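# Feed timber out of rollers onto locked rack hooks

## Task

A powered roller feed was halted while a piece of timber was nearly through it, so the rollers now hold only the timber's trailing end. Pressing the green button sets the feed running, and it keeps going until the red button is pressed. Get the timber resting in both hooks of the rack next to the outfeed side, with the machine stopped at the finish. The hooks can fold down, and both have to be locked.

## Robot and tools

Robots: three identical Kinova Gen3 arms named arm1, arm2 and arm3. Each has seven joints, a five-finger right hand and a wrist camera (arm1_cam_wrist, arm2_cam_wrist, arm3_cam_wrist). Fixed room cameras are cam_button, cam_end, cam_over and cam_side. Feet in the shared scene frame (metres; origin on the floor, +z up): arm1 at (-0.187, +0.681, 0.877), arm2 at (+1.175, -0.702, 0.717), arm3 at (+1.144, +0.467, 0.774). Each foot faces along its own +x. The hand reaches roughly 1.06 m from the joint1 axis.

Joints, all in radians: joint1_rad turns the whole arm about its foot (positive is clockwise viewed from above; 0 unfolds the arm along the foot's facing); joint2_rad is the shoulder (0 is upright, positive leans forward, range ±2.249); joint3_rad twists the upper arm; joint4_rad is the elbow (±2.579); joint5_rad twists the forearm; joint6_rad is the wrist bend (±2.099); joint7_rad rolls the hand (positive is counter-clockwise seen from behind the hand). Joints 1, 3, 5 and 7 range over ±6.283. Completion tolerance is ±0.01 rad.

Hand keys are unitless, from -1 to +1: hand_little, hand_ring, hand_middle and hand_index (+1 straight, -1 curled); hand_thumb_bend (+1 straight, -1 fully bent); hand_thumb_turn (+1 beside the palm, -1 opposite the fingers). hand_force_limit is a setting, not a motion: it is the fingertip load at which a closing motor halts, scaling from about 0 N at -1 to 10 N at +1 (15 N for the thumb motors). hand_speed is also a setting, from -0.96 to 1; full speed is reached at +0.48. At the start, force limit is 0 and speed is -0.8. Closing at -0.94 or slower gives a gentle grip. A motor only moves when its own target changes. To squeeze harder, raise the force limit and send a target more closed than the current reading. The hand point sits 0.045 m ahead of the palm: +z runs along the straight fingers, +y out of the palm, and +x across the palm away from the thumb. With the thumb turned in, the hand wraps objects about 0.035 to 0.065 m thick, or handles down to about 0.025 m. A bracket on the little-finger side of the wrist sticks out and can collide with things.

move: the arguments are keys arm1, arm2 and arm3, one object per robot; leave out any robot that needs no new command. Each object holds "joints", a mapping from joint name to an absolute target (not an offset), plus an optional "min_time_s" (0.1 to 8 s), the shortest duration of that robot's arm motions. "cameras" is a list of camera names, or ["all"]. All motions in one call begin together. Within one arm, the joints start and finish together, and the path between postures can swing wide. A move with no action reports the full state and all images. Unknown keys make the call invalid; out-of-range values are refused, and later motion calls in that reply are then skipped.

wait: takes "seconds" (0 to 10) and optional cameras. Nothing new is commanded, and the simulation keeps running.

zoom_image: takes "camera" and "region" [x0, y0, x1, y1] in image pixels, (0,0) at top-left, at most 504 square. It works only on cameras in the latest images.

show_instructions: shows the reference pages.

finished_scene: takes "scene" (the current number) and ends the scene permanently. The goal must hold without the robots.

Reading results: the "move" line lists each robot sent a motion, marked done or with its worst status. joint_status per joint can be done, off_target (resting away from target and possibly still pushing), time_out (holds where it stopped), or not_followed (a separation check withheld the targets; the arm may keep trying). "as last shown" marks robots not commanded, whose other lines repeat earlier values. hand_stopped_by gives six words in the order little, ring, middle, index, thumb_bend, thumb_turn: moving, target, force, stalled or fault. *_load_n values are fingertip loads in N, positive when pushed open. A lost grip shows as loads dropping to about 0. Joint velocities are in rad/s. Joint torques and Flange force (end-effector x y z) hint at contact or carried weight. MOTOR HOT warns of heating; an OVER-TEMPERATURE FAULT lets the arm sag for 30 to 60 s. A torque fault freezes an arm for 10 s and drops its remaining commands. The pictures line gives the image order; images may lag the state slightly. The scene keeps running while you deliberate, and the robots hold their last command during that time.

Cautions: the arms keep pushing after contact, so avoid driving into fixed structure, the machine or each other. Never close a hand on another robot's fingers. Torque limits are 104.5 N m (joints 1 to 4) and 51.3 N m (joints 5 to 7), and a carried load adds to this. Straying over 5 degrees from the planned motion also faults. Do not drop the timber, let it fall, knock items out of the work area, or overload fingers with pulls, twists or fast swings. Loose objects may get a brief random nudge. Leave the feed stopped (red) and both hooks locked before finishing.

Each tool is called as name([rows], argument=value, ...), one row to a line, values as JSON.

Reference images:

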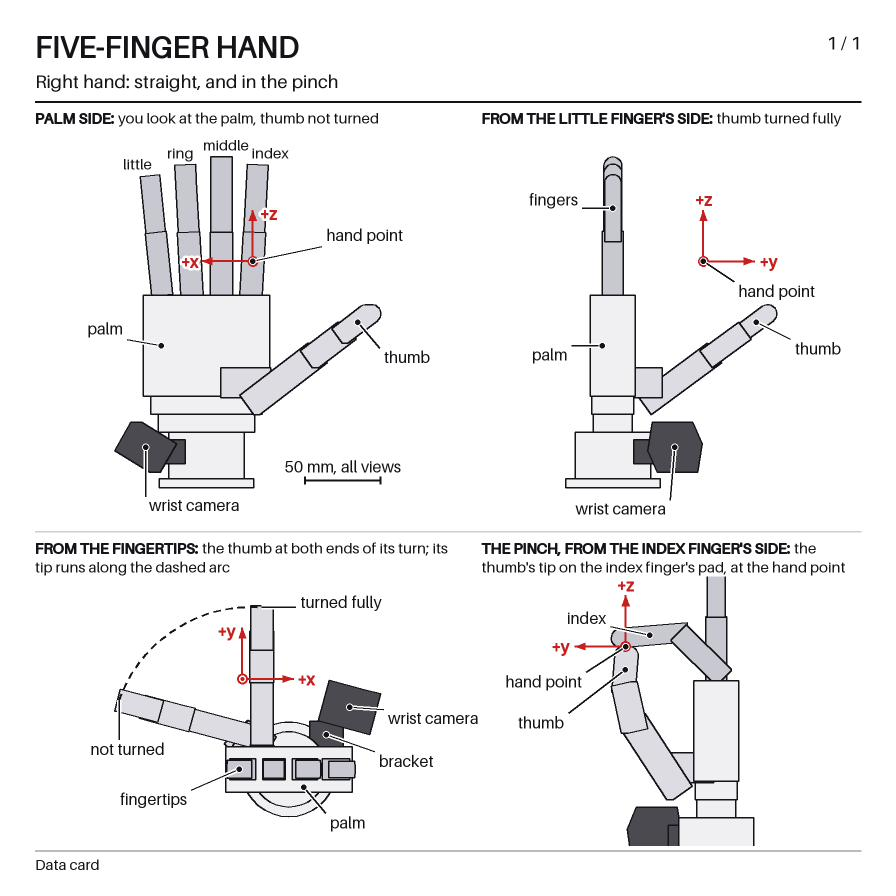

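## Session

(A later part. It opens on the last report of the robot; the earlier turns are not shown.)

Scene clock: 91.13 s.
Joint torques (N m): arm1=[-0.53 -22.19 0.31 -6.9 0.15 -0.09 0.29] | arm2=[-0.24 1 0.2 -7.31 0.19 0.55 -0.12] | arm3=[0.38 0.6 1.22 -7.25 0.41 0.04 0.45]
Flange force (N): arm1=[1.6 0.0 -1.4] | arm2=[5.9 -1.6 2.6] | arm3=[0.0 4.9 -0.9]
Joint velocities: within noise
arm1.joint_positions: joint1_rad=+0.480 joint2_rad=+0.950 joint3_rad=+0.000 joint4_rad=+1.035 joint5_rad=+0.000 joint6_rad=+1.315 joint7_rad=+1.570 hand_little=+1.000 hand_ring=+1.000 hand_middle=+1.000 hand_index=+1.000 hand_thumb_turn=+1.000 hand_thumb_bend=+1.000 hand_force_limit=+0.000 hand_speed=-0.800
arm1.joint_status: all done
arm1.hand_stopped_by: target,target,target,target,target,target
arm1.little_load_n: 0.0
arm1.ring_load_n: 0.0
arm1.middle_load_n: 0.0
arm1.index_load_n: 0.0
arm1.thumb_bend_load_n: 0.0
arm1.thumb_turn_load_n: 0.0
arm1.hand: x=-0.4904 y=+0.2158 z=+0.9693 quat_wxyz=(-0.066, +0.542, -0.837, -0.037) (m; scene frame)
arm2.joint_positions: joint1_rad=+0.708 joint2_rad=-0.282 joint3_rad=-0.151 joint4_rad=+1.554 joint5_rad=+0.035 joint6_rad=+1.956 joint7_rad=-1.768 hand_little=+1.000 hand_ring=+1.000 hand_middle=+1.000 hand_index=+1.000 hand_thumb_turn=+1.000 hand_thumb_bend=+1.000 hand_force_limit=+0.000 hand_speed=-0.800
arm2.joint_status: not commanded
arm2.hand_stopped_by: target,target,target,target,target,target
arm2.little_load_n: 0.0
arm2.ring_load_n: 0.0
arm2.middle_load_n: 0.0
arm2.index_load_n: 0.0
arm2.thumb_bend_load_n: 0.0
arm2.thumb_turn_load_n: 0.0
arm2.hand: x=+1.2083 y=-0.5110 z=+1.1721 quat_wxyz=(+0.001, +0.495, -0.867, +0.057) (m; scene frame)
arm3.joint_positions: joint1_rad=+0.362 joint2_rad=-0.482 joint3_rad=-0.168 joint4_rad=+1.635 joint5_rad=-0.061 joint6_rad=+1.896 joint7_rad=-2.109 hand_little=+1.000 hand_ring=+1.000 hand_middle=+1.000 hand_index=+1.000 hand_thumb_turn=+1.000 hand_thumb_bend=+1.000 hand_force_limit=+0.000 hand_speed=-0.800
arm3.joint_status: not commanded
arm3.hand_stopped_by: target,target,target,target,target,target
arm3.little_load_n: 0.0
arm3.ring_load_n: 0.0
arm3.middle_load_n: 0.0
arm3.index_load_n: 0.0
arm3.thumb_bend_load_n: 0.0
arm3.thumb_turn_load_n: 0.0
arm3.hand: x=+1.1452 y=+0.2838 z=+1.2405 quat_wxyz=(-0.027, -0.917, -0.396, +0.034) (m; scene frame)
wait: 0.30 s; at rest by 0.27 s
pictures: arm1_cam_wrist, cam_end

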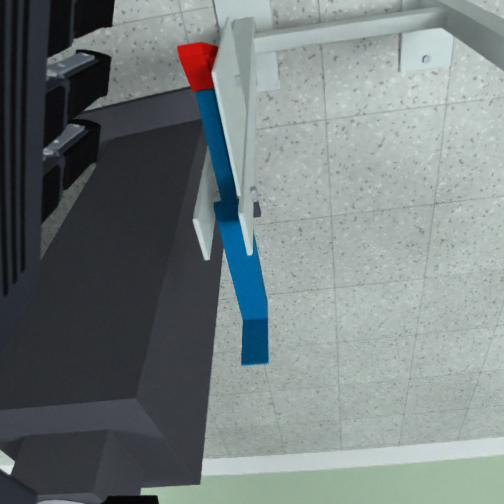

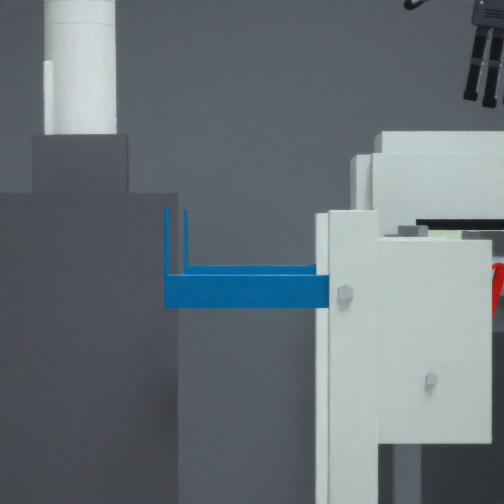

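move(arm1={"joints": {"joint1_rad": 0.76, "joint2_rad": 1.2, "joint4_rad": 0.576, "joint6_rad": 1.123, "joint7_rad": 1.57}, "min_time_s": 2})

wait(seconds=0.3, cameras=["arm1_cam_wrist"])

zoom_image(camera="arm1_cam_wrist", region=[100, 0, 400, 300])

Scene clock: 96.43 s.
Joint torques (N m): arm1=[-0.6 -26.05 0.41 -8.41 0.17 -1.05 0.28] | arm2=[-0.24 1.03 0.2 -7.28 0.21 0.55 -0.1] | arm3=[0.41 0.59 1.22 -7.32 0.4 0.02 0.47]
Flange force (N): arm1=[3.2 0.2 -0.1] | arm2=[5.9 -1.5 2.5] | arm3=[0.0 4.9 -0.7]
move: arm1 done
Joint velocities: within noise
arm1.joint_positions: joint1_rad=+0.760 joint2_rad=+1.200 joint3_rad=+0.000 joint4_rad=+0.576 joint5_rad=+0.000 joint6_rad=+1.123 joint7_rad=+1.570 hand_little=+1.000 hand_ring=+1.000 hand_middle=+1.000 hand_index=+1.000 hand_thumb_turn=+1.000 hand_thumb_bend=+1.000 hand_force_limit=+0.000 hand_speed=-0.800
arm1.joint_status: all done
arm1.hand_stopped_by: target,target,target,target,target,target
arm1.little_load_n: 0.0
arm1.ring_load_n: 0.0
arm1.middle_load_n: 0.0
arm1.index_load_n: -0.5
arm1.thumb_bend_load_n: 0.0
arm1.thumb_turn_load_n: 0.0
arm1.hand: x=-0.7354 y=+0.1655 z=+0.9315 quat_wxyz=(+0.109, +0.417, -0.901, +0.057) (m; scene frame)
arm2, arm3: as last shown
pictures: none

Scene clock: 96.73 s.
Joint torques (N m): arm1=[-0.57 -25.95 0.44 -8.3 0.17 -1.06 0.28] | arm2=[-0.26 1.04 0.19 -7.32 0.19 0.52 -0.12] | arm3=[0.38 0.63 1.28 -7.19 0.41 0 0.45]
Flange force (N): arm1=[4.0 0.2 -0.2] | arm2=[6.0 -1.7 2.6] | arm3=[0.1 5.1 -1.2]
Joint velocities: within noise
arm1.joint_positions: joint1_rad=+0.760 joint2_rad=+1.200 joint3_rad=+0.000 joint4_rad=+0.576 joint5_rad=+0.000 joint6_rad=+1.123 joint7_rad=+1.570 hand_little=+1.000 hand_ring=+1.000 hand_middle=+1.000 hand_index=+1.000 hand_thumb_turn=+1.000 hand_thumb_bend=+1.000 hand_force_limit=+0.000 hand_speed=-0.800
arm1.joint_status: all done
arm1.hand_stopped_by: target,target,target,target,target,target
arm1.little_load_n: 0.0
arm1.ring_load_n: 0.0
arm1.middle_load_n: 0.0
arm1.index_load_n: 0.5
arm1.thumb_bend_load_n: 0.0
arm1.thumb_turn_load_n: 0.0
arm1.hand: x=-0.7354 y=+0.1655 z=+0.9315 quat_wxyz=(+0.109, +0.417, -0.901, +0.057) (m; scene frame)
arm2.joint_positions: joint1_rad=+0.708 joint2_rad=-0.282 joint3_rad=-0.151 joint4_rad=+1.554 joint5_rad=+0.035 joint6_rad=+1.956 joint7_rad=-1.768 hand_little=+1.000 hand_ring=+1.000 hand_middle=+1.000 hand_index=+1.000 hand_thumb_turn=+1.000 hand_thumb_bend=+1.000 hand_force_limit=+0.000 hand_speed=-0.800
arm2.joint_status: not commanded
arm2.hand_stopped_by: target,target,target,target,target,target
arm2.little_load_n: 0.0
arm2.ring_load_n: 0.0
arm2.middle_load_n: 0.0
arm2.index_load_n: 0.0
arm2.thumb_bend_load_n: 0.0
arm2.thumb_turn_load_n: 0.0
arm2.hand: x=+1.2083 y=-0.5110 z=+1.1721 quat_wxyz=(+0.001, +0.495, -0.867, +0.057) (m; scene frame)
arm3.joint_positions: joint1_rad=+0.362 joint2_rad=-0.482 joint3_rad=-0.168 joint4_rad=+1.635 joint5_rad=-0.061 joint6_rad=+1.896 joint7_rad=-2.109 hand_little=+1.000 hand_ring=+1.000 hand_middle=+1.000 hand_index=+1.000 hand_thumb_turn=+1.000 hand_thumb_bend=+1.000 hand_force_limit=+0.000 hand_speed=-0.800
arm3.joint_status: not commanded
arm3.hand_stopped_by: target,target,target,target,target,target
arm3.little_load_n: 0.0
arm3.ring_load_n: 0.0
arm3.middle_load_n: 0.0
arm3.index_load_n: 0.0
arm3.thumb_bend_load_n: 0.0
arm3.thumb_turn_load_n: 0.0
arm3.hand: x=+1.1452 y=+0.2838 z=+1.2405 quat_wxyz=(-0.027, -0.917, -0.396, +0.034) (m; scene frame)
wait: 0.30 s; at rest by 0.27 s
pictures: arm1_cam_wrist

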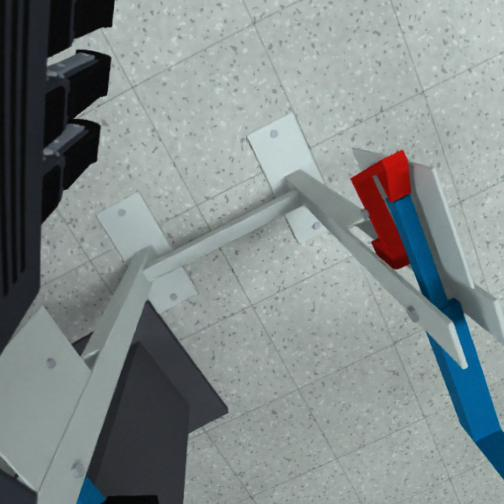

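Scaled by 1.680 from the camera's 504x504 image, which has a finer 720x720 frame.

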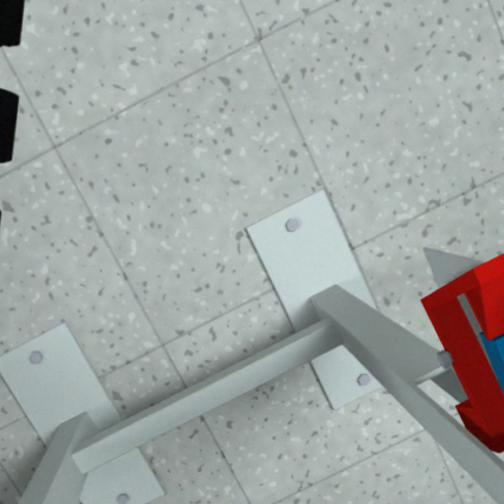

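zoom_image(camera="arm1_cam_wrist", region=[330, 130, 504, 304])

zoom_image(camera="arm1_cam_wrist", region=[0, 250, 250, 500])

Scaled by 2.897 from the camera's 504x504 image, which has a finer 720x720 frame.

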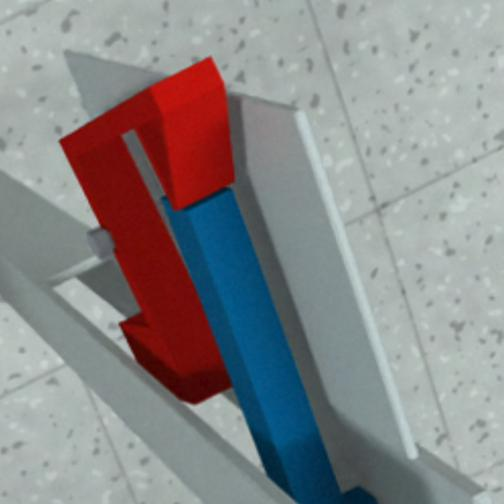

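Scaled by 2.016 from the camera's 504x504 image, which has a finer 720x720 frame.

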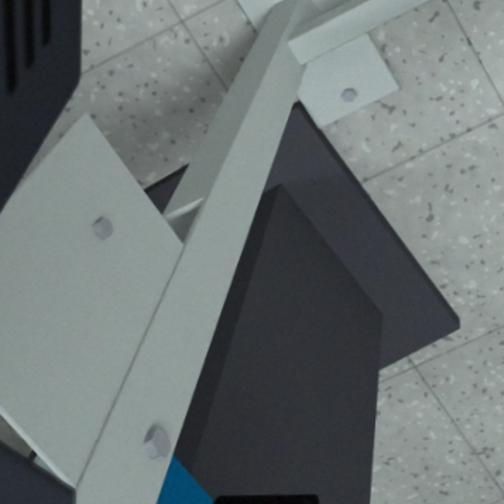

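move(arm1={"joints": {"joint1_rad": -0.0876, "joint2_rad": 0.9604, "joint4_rad": 1.0627, "joint6_rad": 1.1185, "joint7_rad": 2.995, "hand_thumb_turn": -1, "hand_speed": 0.0}, "min_time_s": 3}, arm2={"joints": {"joint1_rad": -0.38, "joint2_rad": 0.0835, "joint3_rad": 0, "joint4_rad": 1.9257, "joint5_rad": 0, "joint6_rad": 1.1324, "joint7_rad": -1.57, "hand_speed": 0.0, "hand_little": -1, "hand_ring": -1, "hand_middle": -1}, "min_time_s": 3})

wait(seconds=0.3, cameras=["arm1_cam_wrist", "arm2_cam_wrist", "cam_over", "cam_button"])

Scene clock: 112.97 s.
Joint torques (N m): arm1=[-0.44 -22.65 0.33 -7.26 0.23 -0.58 0.29] | arm2=[-0.15 -5.57 0.09 -7.09 0.03 0.37 -0.1] | arm3=[0.42 0.53 1.3 -7.3 0.4 0.05 0.44]
Flange force (N): arm1=[0.1 1.9 -1.1] | arm2=[7.3 -0.5 -3.3] | arm3=[-0.1 5.1 -0.7]
move: arm1 done; arm2 done
Joint velocities: within noise
arm1.joint_positions: joint1_rad=-0.088 joint2_rad=+0.960 joint3_rad=+0.000 joint4_rad=+1.063 joint5_rad=+0.000 joint6_rad=+1.119 joint7_rad=+2.995 hand_little=+1.000 hand_ring=+1.000 hand_middle=+1.000 hand_index=+1.000 hand_thumb_turn=-1.000 hand_thumb_bend=+1.000 hand_force_limit=+0.000 hand_speed=+0.000
arm1.joint_status: all done
arm1.hand_stopped_by: target,target,target,target,target,target
arm1.little_load_n: 0.0
arm1.ring_load_n: 0.0
arm1.middle_load_n: 0.0
arm1.index_load_n: 0.0
arm1.thumb_bend_load_n: 0.0
arm1.thumb_turn_load_n: 0.0
arm1.hand: x=-0.1524 y=-0.0033 z=+0.9502 quat_wxyz=(+0.005, +1.000, -0.001, +0.003) (m; scene frame)
arm2.joint_positions: joint1_rad=-0.380 joint2_rad=+0.083 joint3_rad=+0.000 joint4_rad=+1.926 joint5_rad=+0.000 joint6_rad=+1.132 joint7_rad=-1.570 hand_little=-1.000 hand_ring=-1.000 hand_middle=-1.000 hand_index=+1.000 hand_thumb_turn=+1.000 hand_thumb_bend=+1.000 hand_force_limit=+0.000 hand_speed=+0.000
arm2.joint_status: all done
arm2.hand_stopped_by: target,target,target,target,target,target
arm2.little_load_n: 0.0
arm2.ring_load_n: 0.0
arm2.middle_load_n: 0.5
arm2.index_load_n: 0.0
arm2.thumb_bend_load_n: 0.0
arm2.thumb_turn_load_n: 0.0
arm2.hand: x=+0.9392 y=-0.4394 z=+0.9643 quat_wxyz=(-0.006, +0.890, -0.457, +0.004) (m; scene frame)
arm3: as last shown
pictures: none

Scene clock: 113.27 s.
Joint torques (N m): arm1=[-0.41 -22.59 0.51 -7.24 0.14 -0.51 0.29] | arm2=[-0.13 -5.61 0.1 -7.09 0.05 0.36 -0.11] | arm3=[0.4 0.61 1.25 -7.21 0.38 0 0.46]
Flange force (N): arm1=[0.2 1.6 -1.0] | arm2=[7.2 -0.5 -3.3] | arm3=[0.0 5.0 -1.2]
Joint velocities: within noise
arm1.joint_positions: joint1_rad=-0.088 joint2_rad=+0.960 joint3_rad=+0.000 joint4_rad=+1.063 joint5_rad=+0.000 joint6_rad=+1.119 joint7_rad=+2.995 hand_little=+1.000 hand_ring=+1.000 hand_middle=+1.000 hand_index=+1.000 hand_thumb_turn=-1.000 hand_thumb_bend=+1.000 hand_force_limit=+0.000 hand_speed=+0.000
arm1.joint_status: all done
arm1.hand_stopped_by: target,target,target,target,target,target
arm1.little_load_n: 0.0
arm1.ring_load_n: 0.0
arm1.middle_load_n: 0.0
arm1.index_load_n: 0.0
arm1.thumb_bend_load_n: 0.0
arm1.thumb_turn_load_n: 0.0
arm1.hand: x=-0.1524 y=-0.0033 z=+0.9502 quat_wxyz=(+0.005, +1.000, -0.001, +0.003) (m; scene frame)
arm2.joint_positions: joint1_rad=-0.380 joint2_rad=+0.084 joint3_rad=+0.000 joint4_rad=+1.926 joint5_rad=+0.000 joint6_rad=+1.132 joint7_rad=-1.570 hand_little=-1.000 hand_ring=-1.000 hand_middle=-1.000 hand_index=+1.000 hand_thumb_turn=+1.000 hand_thumb_bend=+1.000 hand_force_limit=+0.000 hand_speed=+0.000
arm2.joint_status: all done
arm2.hand_stopped_by: target,target,target,target,target,target
arm2.little_load_n: 0.0
arm2.ring_load_n: 0.0
arm2.middle_load_n: 0.0
arm2.index_load_n: 0.0
arm2.thumb_bend_load_n: 0.0
arm2.thumb_turn_load_n: 0.0
arm2.hand: x=+0.9392 y=-0.4394 z=+0.9643 quat_wxyz=(-0.006, +0.890, -0.457, +0.004) (m; scene frame)
arm3.joint_positions: joint1_rad=+0.362 joint2_rad=-0.482 joint3_rad=-0.168 joint4_rad=+1.635 joint5_rad=-0.061 joint6_rad=+1.896 joint7_rad=-2.109 hand_little=+1.000 hand_ring=+1.000 hand_middle=+1.000 hand_index=+1.000 hand_thumb_turn=+1.000 hand_thumb_bend=+1.000 hand_force_limit=+0.000 hand_speed=-0.800
arm3.joint_status: not commanded
arm3.hand_stopped_by: target,target,target,target,target,target
arm3.little_load_n: 0.0
arm3.ring_load_n: 0.0
arm3.middle_load_n: 0.0
arm3.index_load_n: 0.0
arm3.thumb_bend_load_n: 0.0
arm3.thumb_turn_load_n: 0.0
arm3.hand: x=+1.1452 y=+0.2838 z=+1.2405 quat_wxyz=(-0.027, -0.917, -0.396, +0.034) (m; scene frame)
wait: 0.30 s; at rest by 0.27 s
pictures: arm1_cam_wrist, arm2_cam_wrist, cam_button, cam_over

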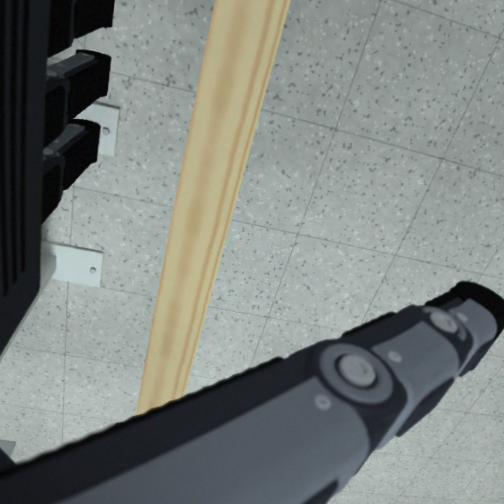

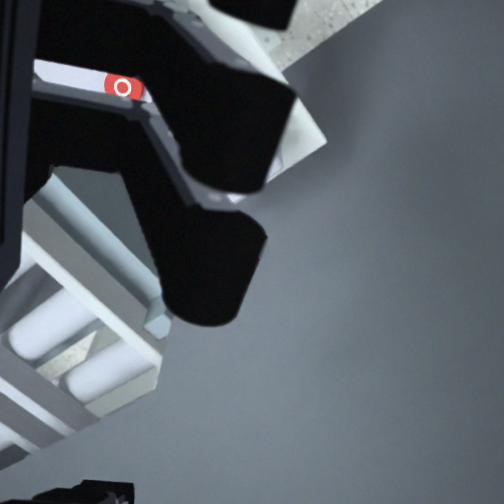

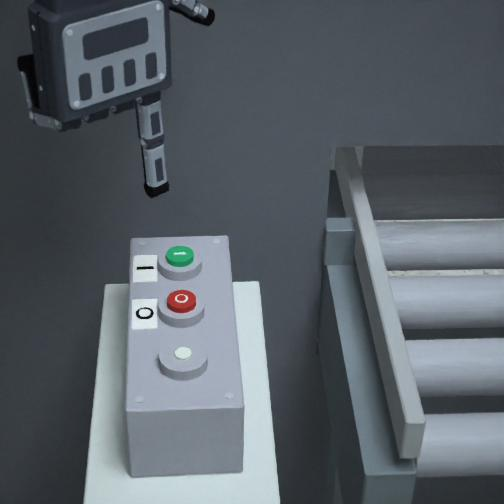

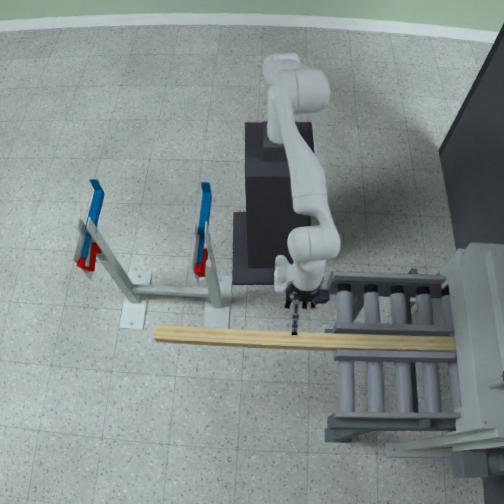

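move(arm1={"joints": {"joint2_rad": 1.1154, "joint4_rad": 1.1508, "joint6_rad": 0.8754}, "min_time_s": 2}, arm2={"joints": {"joint1_rad": -0.3394, "joint2_rad": 0.1201, "joint4_rad": 2.0174, "joint6_rad": 1.0041}, "min_time_s": 2})

wait(seconds=0.3, cameras=["arm1_cam_wrist", "arm2_cam_wrist", "cam_button", "cam_end", "cam_side"])

zoom_image(camera="cam_button", region=[80, 150, 300, 370])

Scene clock: 122.93 s.
Joint torques (N m): arm1=[-0.35 -23.1 0.44 -6.29 0.25 -0.62 0.3] | arm2=[-0.15 -5.75 0.14 -6.55 0.01 0.35 -0.11] | arm3=[0.42 0.59 1.22 -7.28 0.36 0.03 0.47]
Flange force (N): arm1=[0.3 1.7 -0.8] | arm2=[7.0 -0.5 -4.5] | arm3=[0.0 4.9 -0.8]
move: arm1 done; arm2 done
Joint velocities: within noise
arm1.joint_positions: joint1_rad=-0.088 joint2_rad=+1.115 joint3_rad=+0.000 joint4_rad=+1.151 joint5_rad=+0.000 joint6_rad=+0.875 joint7_rad=+2.995 hand_little=+1.000 hand_ring=+1.000 hand_middle=+1.000 hand_index=+1.000 hand_thumb_turn=-1.000 hand_thumb_bend=+1.000 hand_force_limit=+0.000 hand_speed=+0.000
arm1.joint_status: all done
arm1.hand_stopped_by: target,target,target,target,target,target
arm1.little_load_n: 0.0
arm1.ring_load_n: 0.0
arm1.middle_load_n: 0.0
arm1.index_load_n: 0.0
arm1.thumb_bend_load_n: 0.0
arm1.thumb_turn_load_n: 0.0
arm1.hand: x=-0.1529 y=+0.0037 z=+0.8300 quat_wxyz=(+0.005, +1.000, -0.001, +0.003) (m; scene frame)
arm2.joint_positions: joint1_rad=-0.339 joint2_rad=+0.120 joint3_rad=+0.000 joint4_rad=+2.017 joint5_rad=+0.000 joint6_rad=+1.004 joint7_rad=-1.570 hand_little=-1.000 hand_ring=-1.000 hand_middle=-1.000 hand_index=+1.000 hand_thumb_turn=+1.000 hand_thumb_bend=+1.000 hand_force_limit=+0.000 hand_speed=+0.000
arm2.joint_status: all done
arm2.hand_stopped_by: target,target,target,target,target,target
arm2.little_load_n: 0.0
arm2.ring_load_n: 0.0
arm2.middle_load_n: 0.0
arm2.index_load_n: 0.0
arm2.thumb_bend_load_n: 0.0
arm2.thumb_turn_load_n: 0.0
arm2.hand: x=+0.9528 y=-0.4333 z=+0.9276 quat_wxyz=(-0.006, +0.880, -0.475, +0.004) (m; scene frame)
arm3: as last shown
pictures: none

Scene clock: 123.23 s.
Joint torques (N m): arm1=[-0.32 -23.06 0.46 -6.26 0.23 -0.54 0.3] | arm2=[-0.14 -5.73 0.12 -6.61 0.06 0.34 -0.14] | arm3=[0.42 0.58 1.21 -7.31 0.4 0.02 0.47]
Flange force (N): arm1=[0.3 1.4 -0.8] | arm2=[7.2 -0.6 -4.5] | arm3=[0.0 4.9 -0.7]
Joint velocities: within noise
arm1.joint_positions: joint1_rad=-0.088 joint2_rad=+1.115 joint3_rad=+0.000 joint4_rad=+1.151 joint5_rad=+0.000 joint6_rad=+0.875 joint7_rad=+2.995 hand_little=+1.000 hand_ring=+1.000 hand_middle=+1.000 hand_index=+1.000 hand_thumb_turn=-1.000 hand_thumb_bend=+1.000 hand_force_limit=+0.000 hand_speed=+0.000
arm1.joint_status: all done
arm1.hand_stopped_by: target,target,target,target,target,target
arm1.little_load_n: 0.0
arm1.ring_load_n: 0.0
arm1.middle_load_n: 0.0
arm1.index_load_n: 0.0
arm1.thumb_bend_load_n: 0.0
arm1.thumb_turn_load_n: 0.0
arm1.hand: x=-0.1529 y=+0.0037 z=+0.8300 quat_wxyz=(+0.005, +1.000, -0.001, +0.003) (m; scene frame)
arm2.joint_positions: joint1_rad=-0.339 joint2_rad=+0.120 joint3_rad=+0.000 joint4_rad=+2.017 joint5_rad=+0.000 joint6_rad=+1.004 joint7_rad=-1.570 hand_little=-1.000 hand_ring=-1.000 hand_middle=-1.000 hand_index=+1.000 hand_thumb_turn=+1.000 hand_thumb_bend=+1.000 hand_force_limit=+0.000 hand_speed=+0.000
arm2.joint_status: all done
arm2.hand_stopped_by: target,target,target,target,target,target
arm2.little_load_n: 0.0
arm2.ring_load_n: 0.0
arm2.middle_load_n: 0.0
arm2.index_load_n: 0.0
arm2.thumb_bend_load_n: 0.0
arm2.thumb_turn_load_n: 0.0
arm2.hand: x=+0.9528 y=-0.4333 z=+0.9276 quat_wxyz=(-0.006, +0.880, -0.475, +0.004) (m; scene frame)
arm3.joint_positions: joint1_rad=+0.362 joint2_rad=-0.482 joint3_rad=-0.168 joint4_rad=+1.635 joint5_rad=-0.061 joint6_rad=+1.896 joint7_rad=-2.109 hand_little=+1.000 hand_ring=+1.000 hand_middle=+1.000 hand_index=+1.000 hand_thumb_turn=+1.000 hand_thumb_bend=+1.000 hand_force_limit=+0.000 hand_speed=-0.800
arm3.joint_status: not commanded
arm3.hand_stopped_by: target,target,target,target,target,target
arm3.little_load_n: 0.0
arm3.ring_load_n: 0.0
arm3.middle_load_n: 0.0
arm3.index_load_n: 0.0
arm3.thumb_bend_load_n: -0.5
arm3.thumb_turn_load_n: 0.0
arm3.hand: x=+1.1452 y=+0.2838 z=+1.2405 quat_wxyz=(-0.027, -0.917, -0.396, +0.034) (m; scene frame)
wait: 0.30 s; at rest by 0.27 s
pictures: arm1_cam_wrist, arm2_cam_wrist, cam_button, cam_end, cam_side

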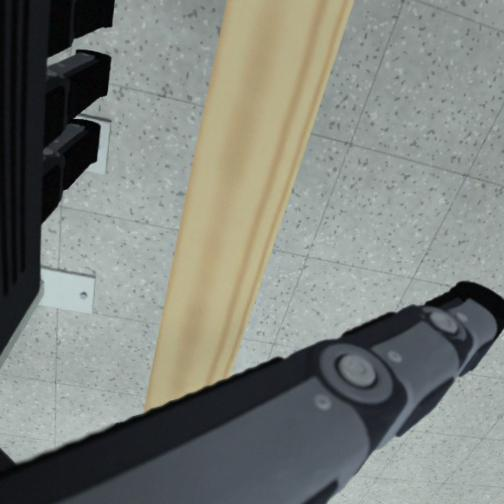

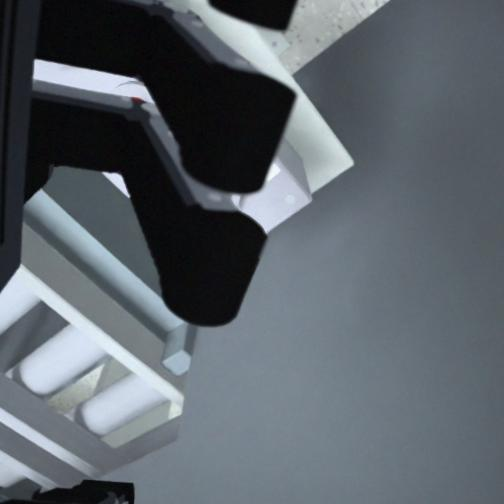

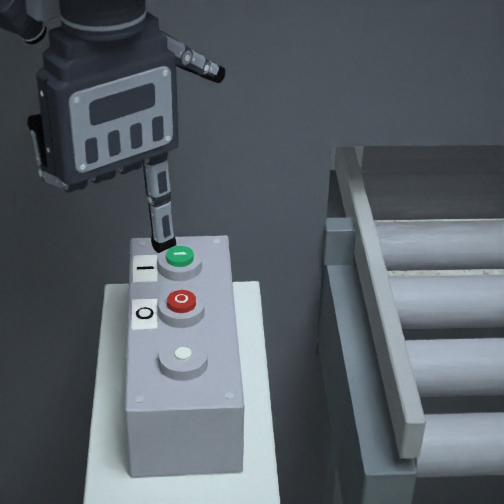

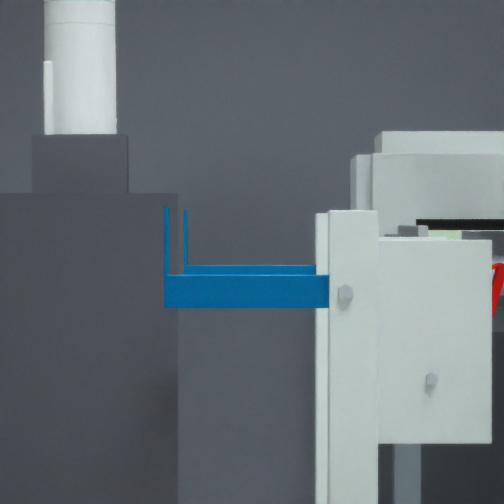

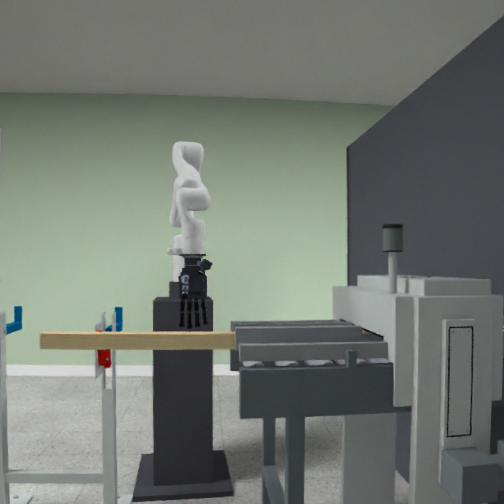

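Scaled by 2.291 from the camera's 504x504 image, which has a finer 720x720 frame.

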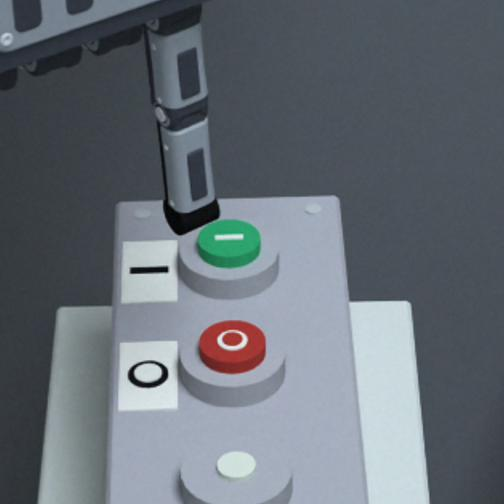

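zoom_image(camera="arm2_cam_wrist", region=[0, 0, 320, 320])

zoom_image(camera="arm1_cam_wrist", region=[0, 0, 504, 504])

Scaled by 1.575 from the camera's 504x504 image, which has a finer 720x720 frame.

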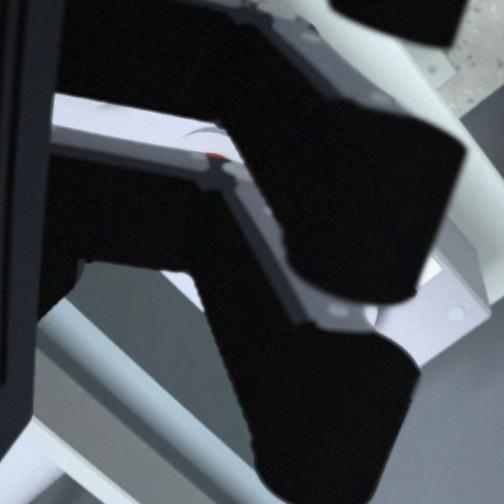

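Scaled by 1.000.

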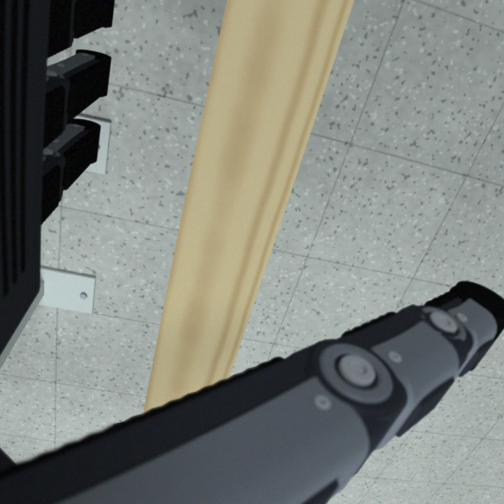

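move(arm1={"joints": {"joint2_rad": 1.339, "joint4_rad": 1.0432, "joint6_rad": 0.7594}, "min_time_s": 2.5}, arm2={"joints": {"joint1_rad": -0.3016, "joint2_rad": 0.1573, "joint4_rad": 2.0176, "joint6_rad": 0.9667}, "min_time_s": 1.5})

wait(seconds=0.3, cameras=["arm1_cam_wrist", "arm2_cam_wrist", "cam_button", "cam_side", "cam_over"])

zoom_image(camera="cam_button", region=[80, 200, 300, 420])

zoom_image(camera="cam_side", region=[130, 240, 280, 390])

Scene clock: 135.97 s.
Joint torques (N m): arm1=[-0.41 -23.9 0.43 -5.6 0.18 -0.58 0.28] | arm2=[-0.11 -6.27 0.16 -6.35 0.03 0.37 -0.12] | arm3=[0.38 0.61 1.24 -7.24 0.38 0.02 0.48]
Flange force (N): arm1=[0.2 2.1 -0.4] | arm2=[6.8 -0.5 -4.8] | arm3=[0.0 5.0 -1.0]
move: arm1 done; arm2 done
Joint velocities: within noise
arm1.joint_positions: joint1_rad=-0.088 joint2_rad=+1.339 joint3_rad=+0.000 joint4_rad=+1.043 joint5_rad=+0.000 joint6_rad=+0.759 joint7_rad=+2.995 hand_little=+1.000 hand_ring=+1.000 hand_middle=+1.000 hand_index=+1.000 hand_thumb_turn=-1.000 hand_thumb_bend=+1.000 hand_force_limit=+0.000 hand_speed=+0.000
arm1.joint_status: all done
arm1.hand_stopped_by: target,target,target,target,target,target
arm1.little_load_n: 0.0
arm1.ring_load_n: 0.0
arm1.middle_load_n: 0.0
arm1.index_load_n: 0.0
arm1.thumb_bend_load_n: 0.0
arm1.thumb_turn_load_n: 0.0
arm1.hand: x=-0.1512 y=-0.0041 z=+0.7151 quat_wxyz=(+0.005, +1.000, -0.001, +0.003) (m; scene frame)
arm2.joint_positions: joint1_rad=-0.302 joint2_rad=+0.157 joint3_rad=+0.000 joint4_rad=+2.018 joint5_rad=+0.000 joint6_rad=+0.967 joint7_rad=-1.570 hand_little=-1.000 hand_ring=-1.000 hand_middle=-1.000 hand_index=+1.000 hand_thumb_turn=+1.000 hand_thumb_bend=+1.000 hand_force_limit=+0.000 hand_speed=+0.000
arm2.joint_status: all done
arm2.hand_stopped_by: target,target,target,target,target,target
arm2.little_load_n: 0.0
arm2.ring_load_n: 0.0
arm2.middle_load_n: 0.0
arm2.index_load_n: 0.0
arm2.thumb_bend_load_n: 0.0
arm2.thumb_turn_load_n: 0.0
arm2.hand: x=+0.9587 y=-0.4174 z=+0.9158 quat_wxyz=(-0.007, +0.871, -0.491, +0.004) (m; scene frame)
arm3: as last shown
arm3.little_load_n: -0.5
arm3.thumb_bend_load_n: 0.0
pictures: none

Scene clock: 136.27 s.
Joint torques (N m): arm1=[-0.42 -23.99 0.41 -5.61 0.2 -0.53 0.31] | arm2=[-0.14 -6.23 0.19 -6.41 0.05 0.37 -0.09] | arm3=[0.38 0.62 1.2 -7.29 0.38 0.03 0.44]
Flange force (N): arm1=[0.2 2.0 -0.2] | arm2=[7.0 -0.4 -4.8] | arm3=[0.0 4.8 -0.8]
Joint velocities: within noise
arm1.joint_positions: joint1_rad=-0.088 joint2_rad=+1.339 joint3_rad=+0.000 joint4_rad=+1.043 joint5_rad=+0.000 joint6_rad=+0.759 joint7_rad=+2.995 hand_little=+1.000 hand_ring=+1.000 hand_middle=+1.000 hand_index=+1.000 hand_thumb_turn=-1.000 hand_thumb_bend=+1.000 hand_force_limit=+0.000 hand_speed=+0.000
arm1.joint_status: all done
arm1.hand_stopped_by: target,target,target,target,target,target
arm1.little_load_n: 0.0
arm1.ring_load_n: 0.0
arm1.middle_load_n: 0.0
arm1.index_load_n: 0.0
arm1.thumb_bend_load_n: 0.0
arm1.thumb_turn_load_n: 0.0
arm1.hand: x=-0.1512 y=-0.0041 z=+0.7151 quat_wxyz=(+0.005, +1.000, -0.001, +0.003) (m; scene frame)
arm2.joint_positions: joint1_rad=-0.302 joint2_rad=+0.157 joint3_rad=+0.000 joint4_rad=+2.018 joint5_rad=+0.000 joint6_rad=+0.967 joint7_rad=-1.570 hand_little=-1.000 hand_ring=-1.000 hand_middle=-1.000 hand_index=+1.000 hand_thumb_turn=+1.000 hand_thumb_bend=+1.000 hand_force_limit=+0.000 hand_speed=+0.000
arm2.joint_status: all done
arm2.hand_stopped_by: target,target,target,target,target,target
arm2.little_load_n: 0.5
arm2.ring_load_n: 0.0
arm2.middle_load_n: 0.0
arm2.index_load_n: 0.0
arm2.thumb_bend_load_n: 0.0
arm2.thumb_turn_load_n: 0.0
arm2.hand: x=+0.9587 y=-0.4174 z=+0.9158 quat_wxyz=(-0.007, +0.871, -0.491, +0.004) (m; scene frame)
arm3.joint_positions: joint1_rad=+0.362 joint2_rad=-0.482 joint3_rad=-0.168 joint4_rad=+1.635 joint5_rad=-0.061 joint6_rad=+1.896 joint7_rad=-2.109 hand_little=+1.000 hand_ring=+1.000 hand_middle=+1.000 hand_index=+1.000 hand_thumb_turn=+1.000 hand_thumb_bend=+1.000 hand_force_limit=+0.000 hand_speed=-0.800
arm3.joint_status: not commanded
arm3.hand_stopped_by: target,target,target,target,target,target
arm3.little_load_n: 0.0
arm3.ring_load_n: 0.0
arm3.middle_load_n: 0.0
arm3.index_load_n: 0.0
arm3.thumb_bend_load_n: 0.0
arm3.thumb_turn_load_n: 0.0
arm3.hand: x=+1.1452 y=+0.2838 z=+1.2405 quat_wxyz=(-0.027, -0.917, -0.396, +0.034) (m; scene frame)
wait: 0.30 s; at rest by 0.27 s
pictures: arm1_cam_wrist, arm2_cam_wrist, cam_button, cam_over, cam_side

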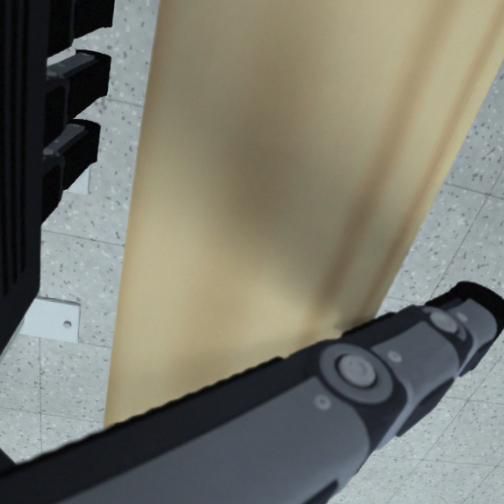

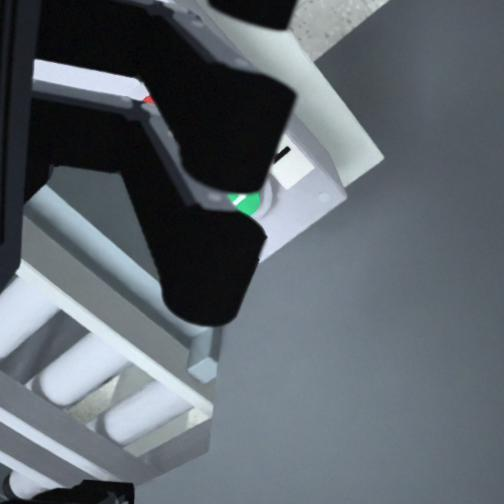

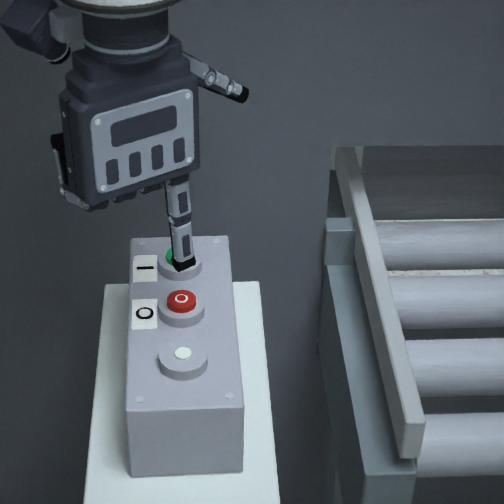

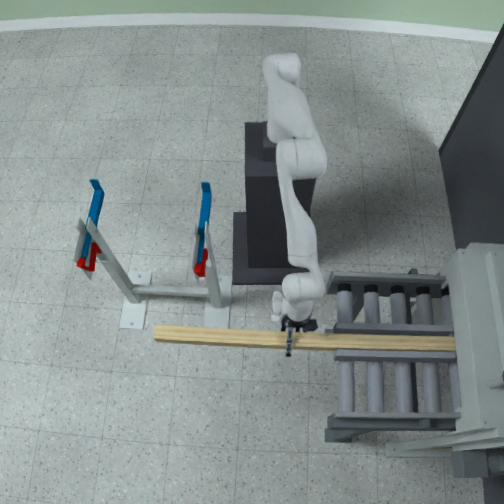

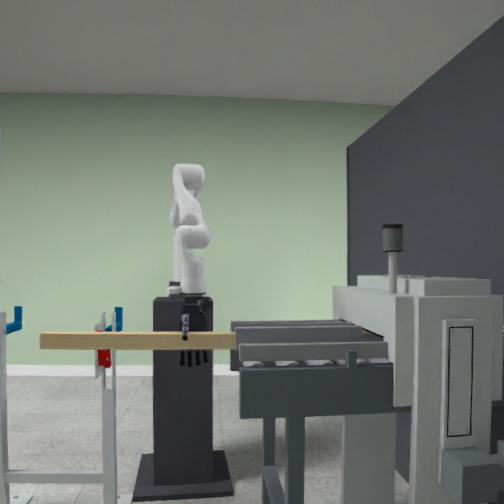

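Scaled by 2.291 from the camera's 504x504 image, which has a finer 720x720 frame.

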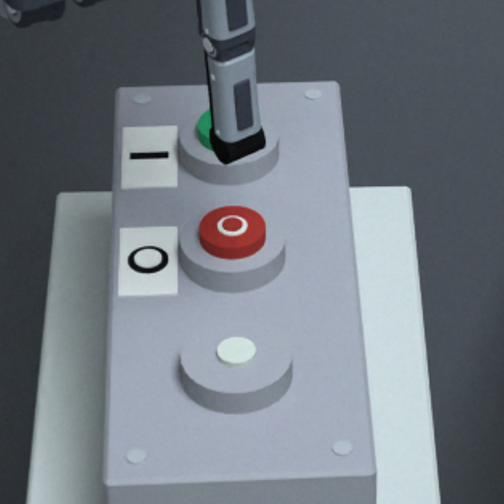

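Scaled by 3.360 from the camera's 504x504 image, which has a finer 720x720 frame.

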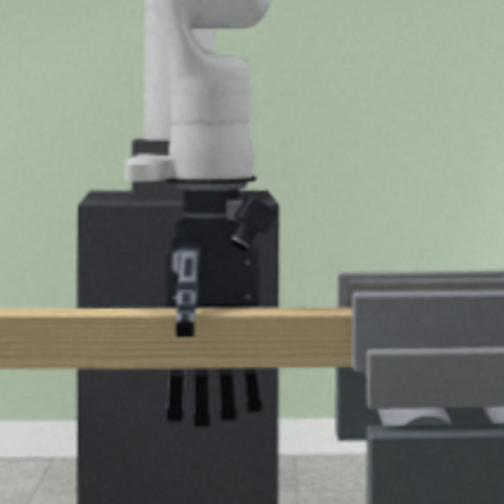

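move(arm2={"joints": {"joint1_rad": -0.3063, "joint2_rad": 0.1884, "joint4_rad": 2.0684, "joint6_rad": 0.8848}, "min_time_s": 1.5})

wait(seconds=0.3, cameras=["cam_button"])

zoom_image(camera="cam_button", region=[80, 200, 300, 420])

Scene clock: 142.30 s.
Joint torques (N m): arm1=[-0.41 -23.93 0.44 -5.64 0.19 -0.53 0.31] | arm2=[-0.12 -6.41 0.14 -6.01 0.04 0.35 -0.12] | arm3=[0.37 0.59 1.17 -7.21 0.36 0.02 0.47]
Flange force (N): arm1=[0.2 1.7 -0.4] | arm2=[6.8 -0.6 -5.5] | arm3=[-0.2 4.8 -1.1]
move: arm2 done
Joint velocities: within noise
arm1, arm3: as last shown
arm2.joint_positions: joint1_rad=-0.306 joint2_rad=+0.188 joint3_rad=+0.000 joint4_rad=+2.068 joint5_rad=+0.000 joint6_rad=+0.885 joint7_rad=-1.570 hand_little=-1.000 hand_ring=-1.000 hand_middle=-1.000 hand_index=+1.000 hand_thumb_turn=+1.000 hand_thumb_bend=+1.000 hand_force_limit=+0.000 hand_speed=+0.000
arm2.joint_status: all done
arm2.hand_stopped_by: target,target,target,target,target,target
arm2.little_load_n: 0.0
arm2.ring_load_n: 0.0
arm2.middle_load_n: 0.5
arm2.index_load_n: 0.0
arm2.thumb_bend_load_n: 0.0
arm2.thumb_turn_load_n: 0.0
arm2.hand: x=+0.9590 y=-0.4205 z=+0.8930 quat_wxyz=(-0.007, +0.872, -0.489, +0.004) (m; scene frame)
pictures: none

Scene clock: 142.60 s.
Joint torques (N m): arm1=[-0.4 -23.92 0.43 -5.64 0.22 -0.54 0.27] | arm2=[-0.14 -6.43 0.15 -5.99 0.02 0.37 -0.13] | arm3=[0.4 0.58 1.21 -7.28 0.39 0.05 0.5]
Flange force (N): arm1=[0.2 1.7 -0.4] | arm2=[6.7 -0.7 -5.4] | arm3=[-0.1 5.0 -0.8]
Joint velocities: within noise
arm1.joint_positions: joint1_rad=-0.088 joint2_rad=+1.339 joint3_rad=+0.000 joint4_rad=+1.043 joint5_rad=+0.000 joint6_rad=+0.759 joint7_rad=+2.995 hand_little=+1.000 hand_ring=+1.000 hand_middle=+1.000 hand_index=+1.000 hand_thumb_turn=-1.000 hand_thumb_bend=+1.000 hand_force_limit=+0.000 hand_speed=+0.000
arm1.joint_status: not commanded
arm1.hand_stopped_by: target,target,target,target,target,target
arm1.little_load_n: 0.0
arm1.ring_load_n: 0.0
arm1.middle_load_n: 0.0
arm1.index_load_n: 0.0
arm1.thumb_bend_load_n: 0.0
arm1.thumb_turn_load_n: 0.0
arm1.hand: x=-0.1512 y=-0.0041 z=+0.7151 quat_wxyz=(+0.005, +1.000, -0.001, +0.003) (m; scene frame)
arm2.joint_positions: joint1_rad=-0.306 joint2_rad=+0.188 joint3_rad=+0.000 joint4_rad=+2.068 joint5_rad=+0.000 joint6_rad=+0.885 joint7_rad=-1.570 hand_little=-1.000 hand_ring=-1.000 hand_middle=-1.000 hand_index=+1.000 hand_thumb_turn=+1.000 hand_thumb_bend=+1.000 hand_force_limit=+0.000 hand_speed=+0.000
arm2.joint_status: all done
arm2.hand_stopped_by: target,target,target,target,target,target
arm2.little_load_n: 0.5
arm2.ring_load_n: 0.0
arm2.middle_load_n: 0.0
arm2.index_load_n: 0.0
arm2.thumb_bend_load_n: -0.5
arm2.thumb_turn_load_n: 0.0
arm2.hand: x=+0.9590 y=-0.4205 z=+0.8930 quat_wxyz=(-0.007, +0.872, -0.489, +0.004) (m; scene frame)
arm3.joint_positions: joint1_rad=+0.362 joint2_rad=-0.482 joint3_rad=-0.168 joint4_rad=+1.635 joint5_rad=-0.061 joint6_rad=+1.896 joint7_rad=-2.109 hand_little=+1.000 hand_ring=+1.000 hand_middle=+1.000 hand_index=+1.000 hand_thumb_turn=+1.000 hand_thumb_bend=+1.000 hand_force_limit=+0.000 hand_speed=-0.800
arm3.joint_status: not commanded
arm3.hand_stopped_by: target,target,target,target,target,target
arm3.little_load_n: 0.0
arm3.ring_load_n: 0.0
arm3.middle_load_n: 0.0
arm3.index_load_n: 0.0
arm3.thumb_bend_load_n: -0.5
arm3.thumb_turn_load_n: 0.0
arm3.hand: x=+1.1452 y=+0.2838 z=+1.2405 quat_wxyz=(-0.027, -0.917, -0.396, +0.034) (m; scene frame)
wait: 0.30 s; at rest by 0.27 s
pictures: cam_button

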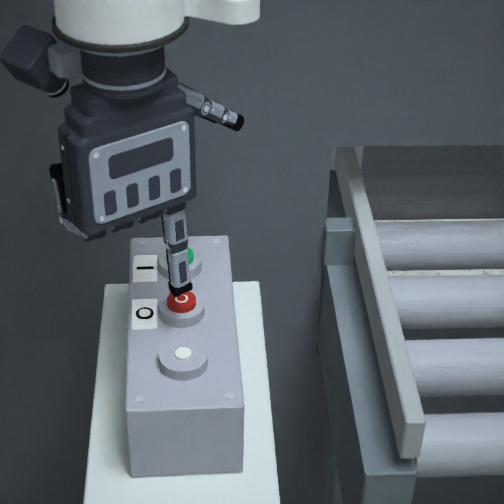

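Scaled by 2.291 from the camera's 504x504 image, which has a finer 720x720 frame.

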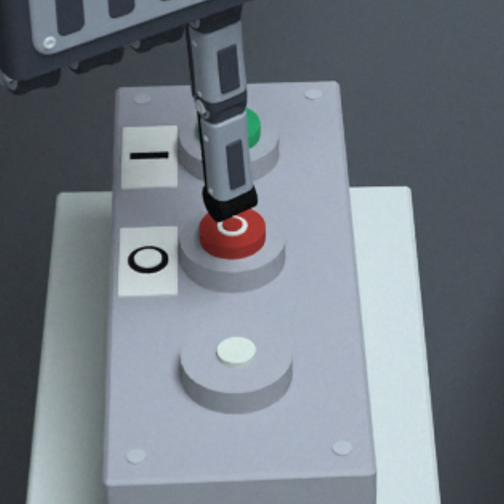

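move(arm2={"joints": {"joint2_rad": 0.2132, "joint4_rad": 2.0936, "joint6_rad": 0.8348}, "min_time_s": 1.0}, cameras=["cam_button"])

zoom_image(camera="cam_button", region=[80, 200, 300, 420])

Scene clock: 144.83 s.
Joint torques (N m): arm1=[-0.37 -23.87 0.5 -5.66 0.19 -0.57 0.3] | arm2=[-0.13 -6.61 0.17 -5.69 0.03 0.34 -0.1] | arm3=[0.36 0.63 1.26 -7.25 0.39 0.03 0.46]
Flange force (N): arm1=[0.2 1.6 -0.5] | arm2=[6.5 -0.6 -6.1] | arm3=[0.1 5.0 -0.9]
move: arm2 done
Joint velocities: within noise
arm1, arm3: as last shown
arm2.joint_positions: joint1_rad=-0.306 joint2_rad=+0.213 joint3_rad=+0.000 joint4_rad=+2.094 joint5_rad=+0.000 joint6_rad=+0.835 joint7_rad=-1.570 hand_little=-1.000 hand_ring=-1.000 hand_middle=-1.000 hand_index=+1.000 hand_thumb_turn=+1.000 hand_thumb_bend=+1.000 hand_force_limit=+0.000 hand_speed=+0.000
arm2.joint_status: all done
arm2.hand_stopped_by: target,target,target,target,target,target
arm2.little_load_n: 0.5
arm2.ring_load_n: 0.0
arm2.middle_load_n: 0.0
arm2.index_load_n: 0.0
arm2.thumb_bend_load_n: 0.0
arm2.thumb_turn_load_n: 0.0
arm2.hand: x=+0.9592 y=-0.4204 z=+0.8790 quat_wxyz=(-0.007, +0.872, -0.489, +0.004) (m; scene frame)
arm3.thumb_bend_load_n: 0.0
pictures: cam_button

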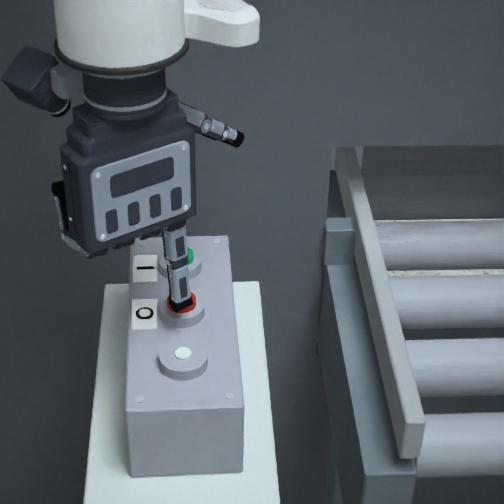

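Scaled by 2.291 from the camera's 504x504 image, which has a finer 720x720 frame.

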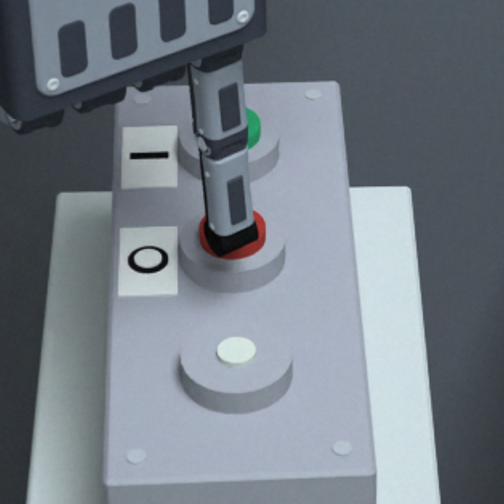

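move(arm2={"joints": {"joint2_rad": 0.2283, "joint4_rad": 2.1073, "joint6_rad": 0.806}, "min_time_s": 1.0}, cameras=["cam_button"])

zoom_image(camera="cam_button", region=[80, 200, 300, 420])

Scene clock: 147.50 s.
Joint torques (N m): arm1=[-0.34 -23.92 0.54 -5.68 0.19 -0.55 0.29] | arm2=[-0.14 -6.71 0.18 -5.56 0.04 0.36 -0.11] | arm3=[0.39 0.56 1.23 -7.22 0.38 0.06 0.43]
Flange force (N): arm1=[0.3 1.5 -0.4] | arm2=[6.5 -0.6 -6.2] | arm3=[-0.2 4.9 -1.0]
move: arm2 done
Joint velocities: within noise
arm1, arm3: as last shown
arm2.joint_positions: joint1_rad=-0.306 joint2_rad=+0.228 joint3_rad=+0.000 joint4_rad=+2.107 joint5_rad=+0.000 joint6_rad=+0.806 joint7_rad=-1.570 hand_little=-1.000 hand_ring=-1.000 hand_middle=-1.000 hand_index=+1.000 hand_thumb_turn=+1.000 hand_thumb_bend=+1.000 hand_force_limit=+0.000 hand_speed=+0.000
arm2.joint_status: all done
arm2.hand_stopped_by: target,target,target,target,target,target
arm2.little_load_n: 0.0
arm2.ring_load_n: 0.0
arm2.middle_load_n: 0.0
arm2.index_load_n: 0.0
arm2.thumb_bend_load_n: 0.0
arm2.thumb_turn_load_n: 0.0
arm2.hand: x=+0.9593 y=-0.4203 z=+0.8710 quat_wxyz=(-0.007, +0.872, -0.489, +0.004) (m; scene frame)
arm3.ring_load_n: -0.5
pictures: cam_button

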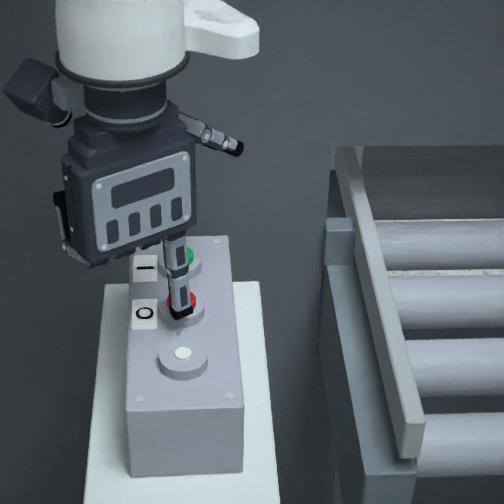

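Scaled by 2.291 from the camera's 504x504 image, which has a finer 720x720 frame.

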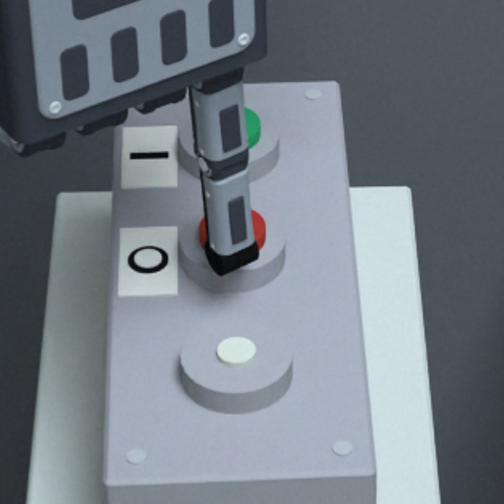

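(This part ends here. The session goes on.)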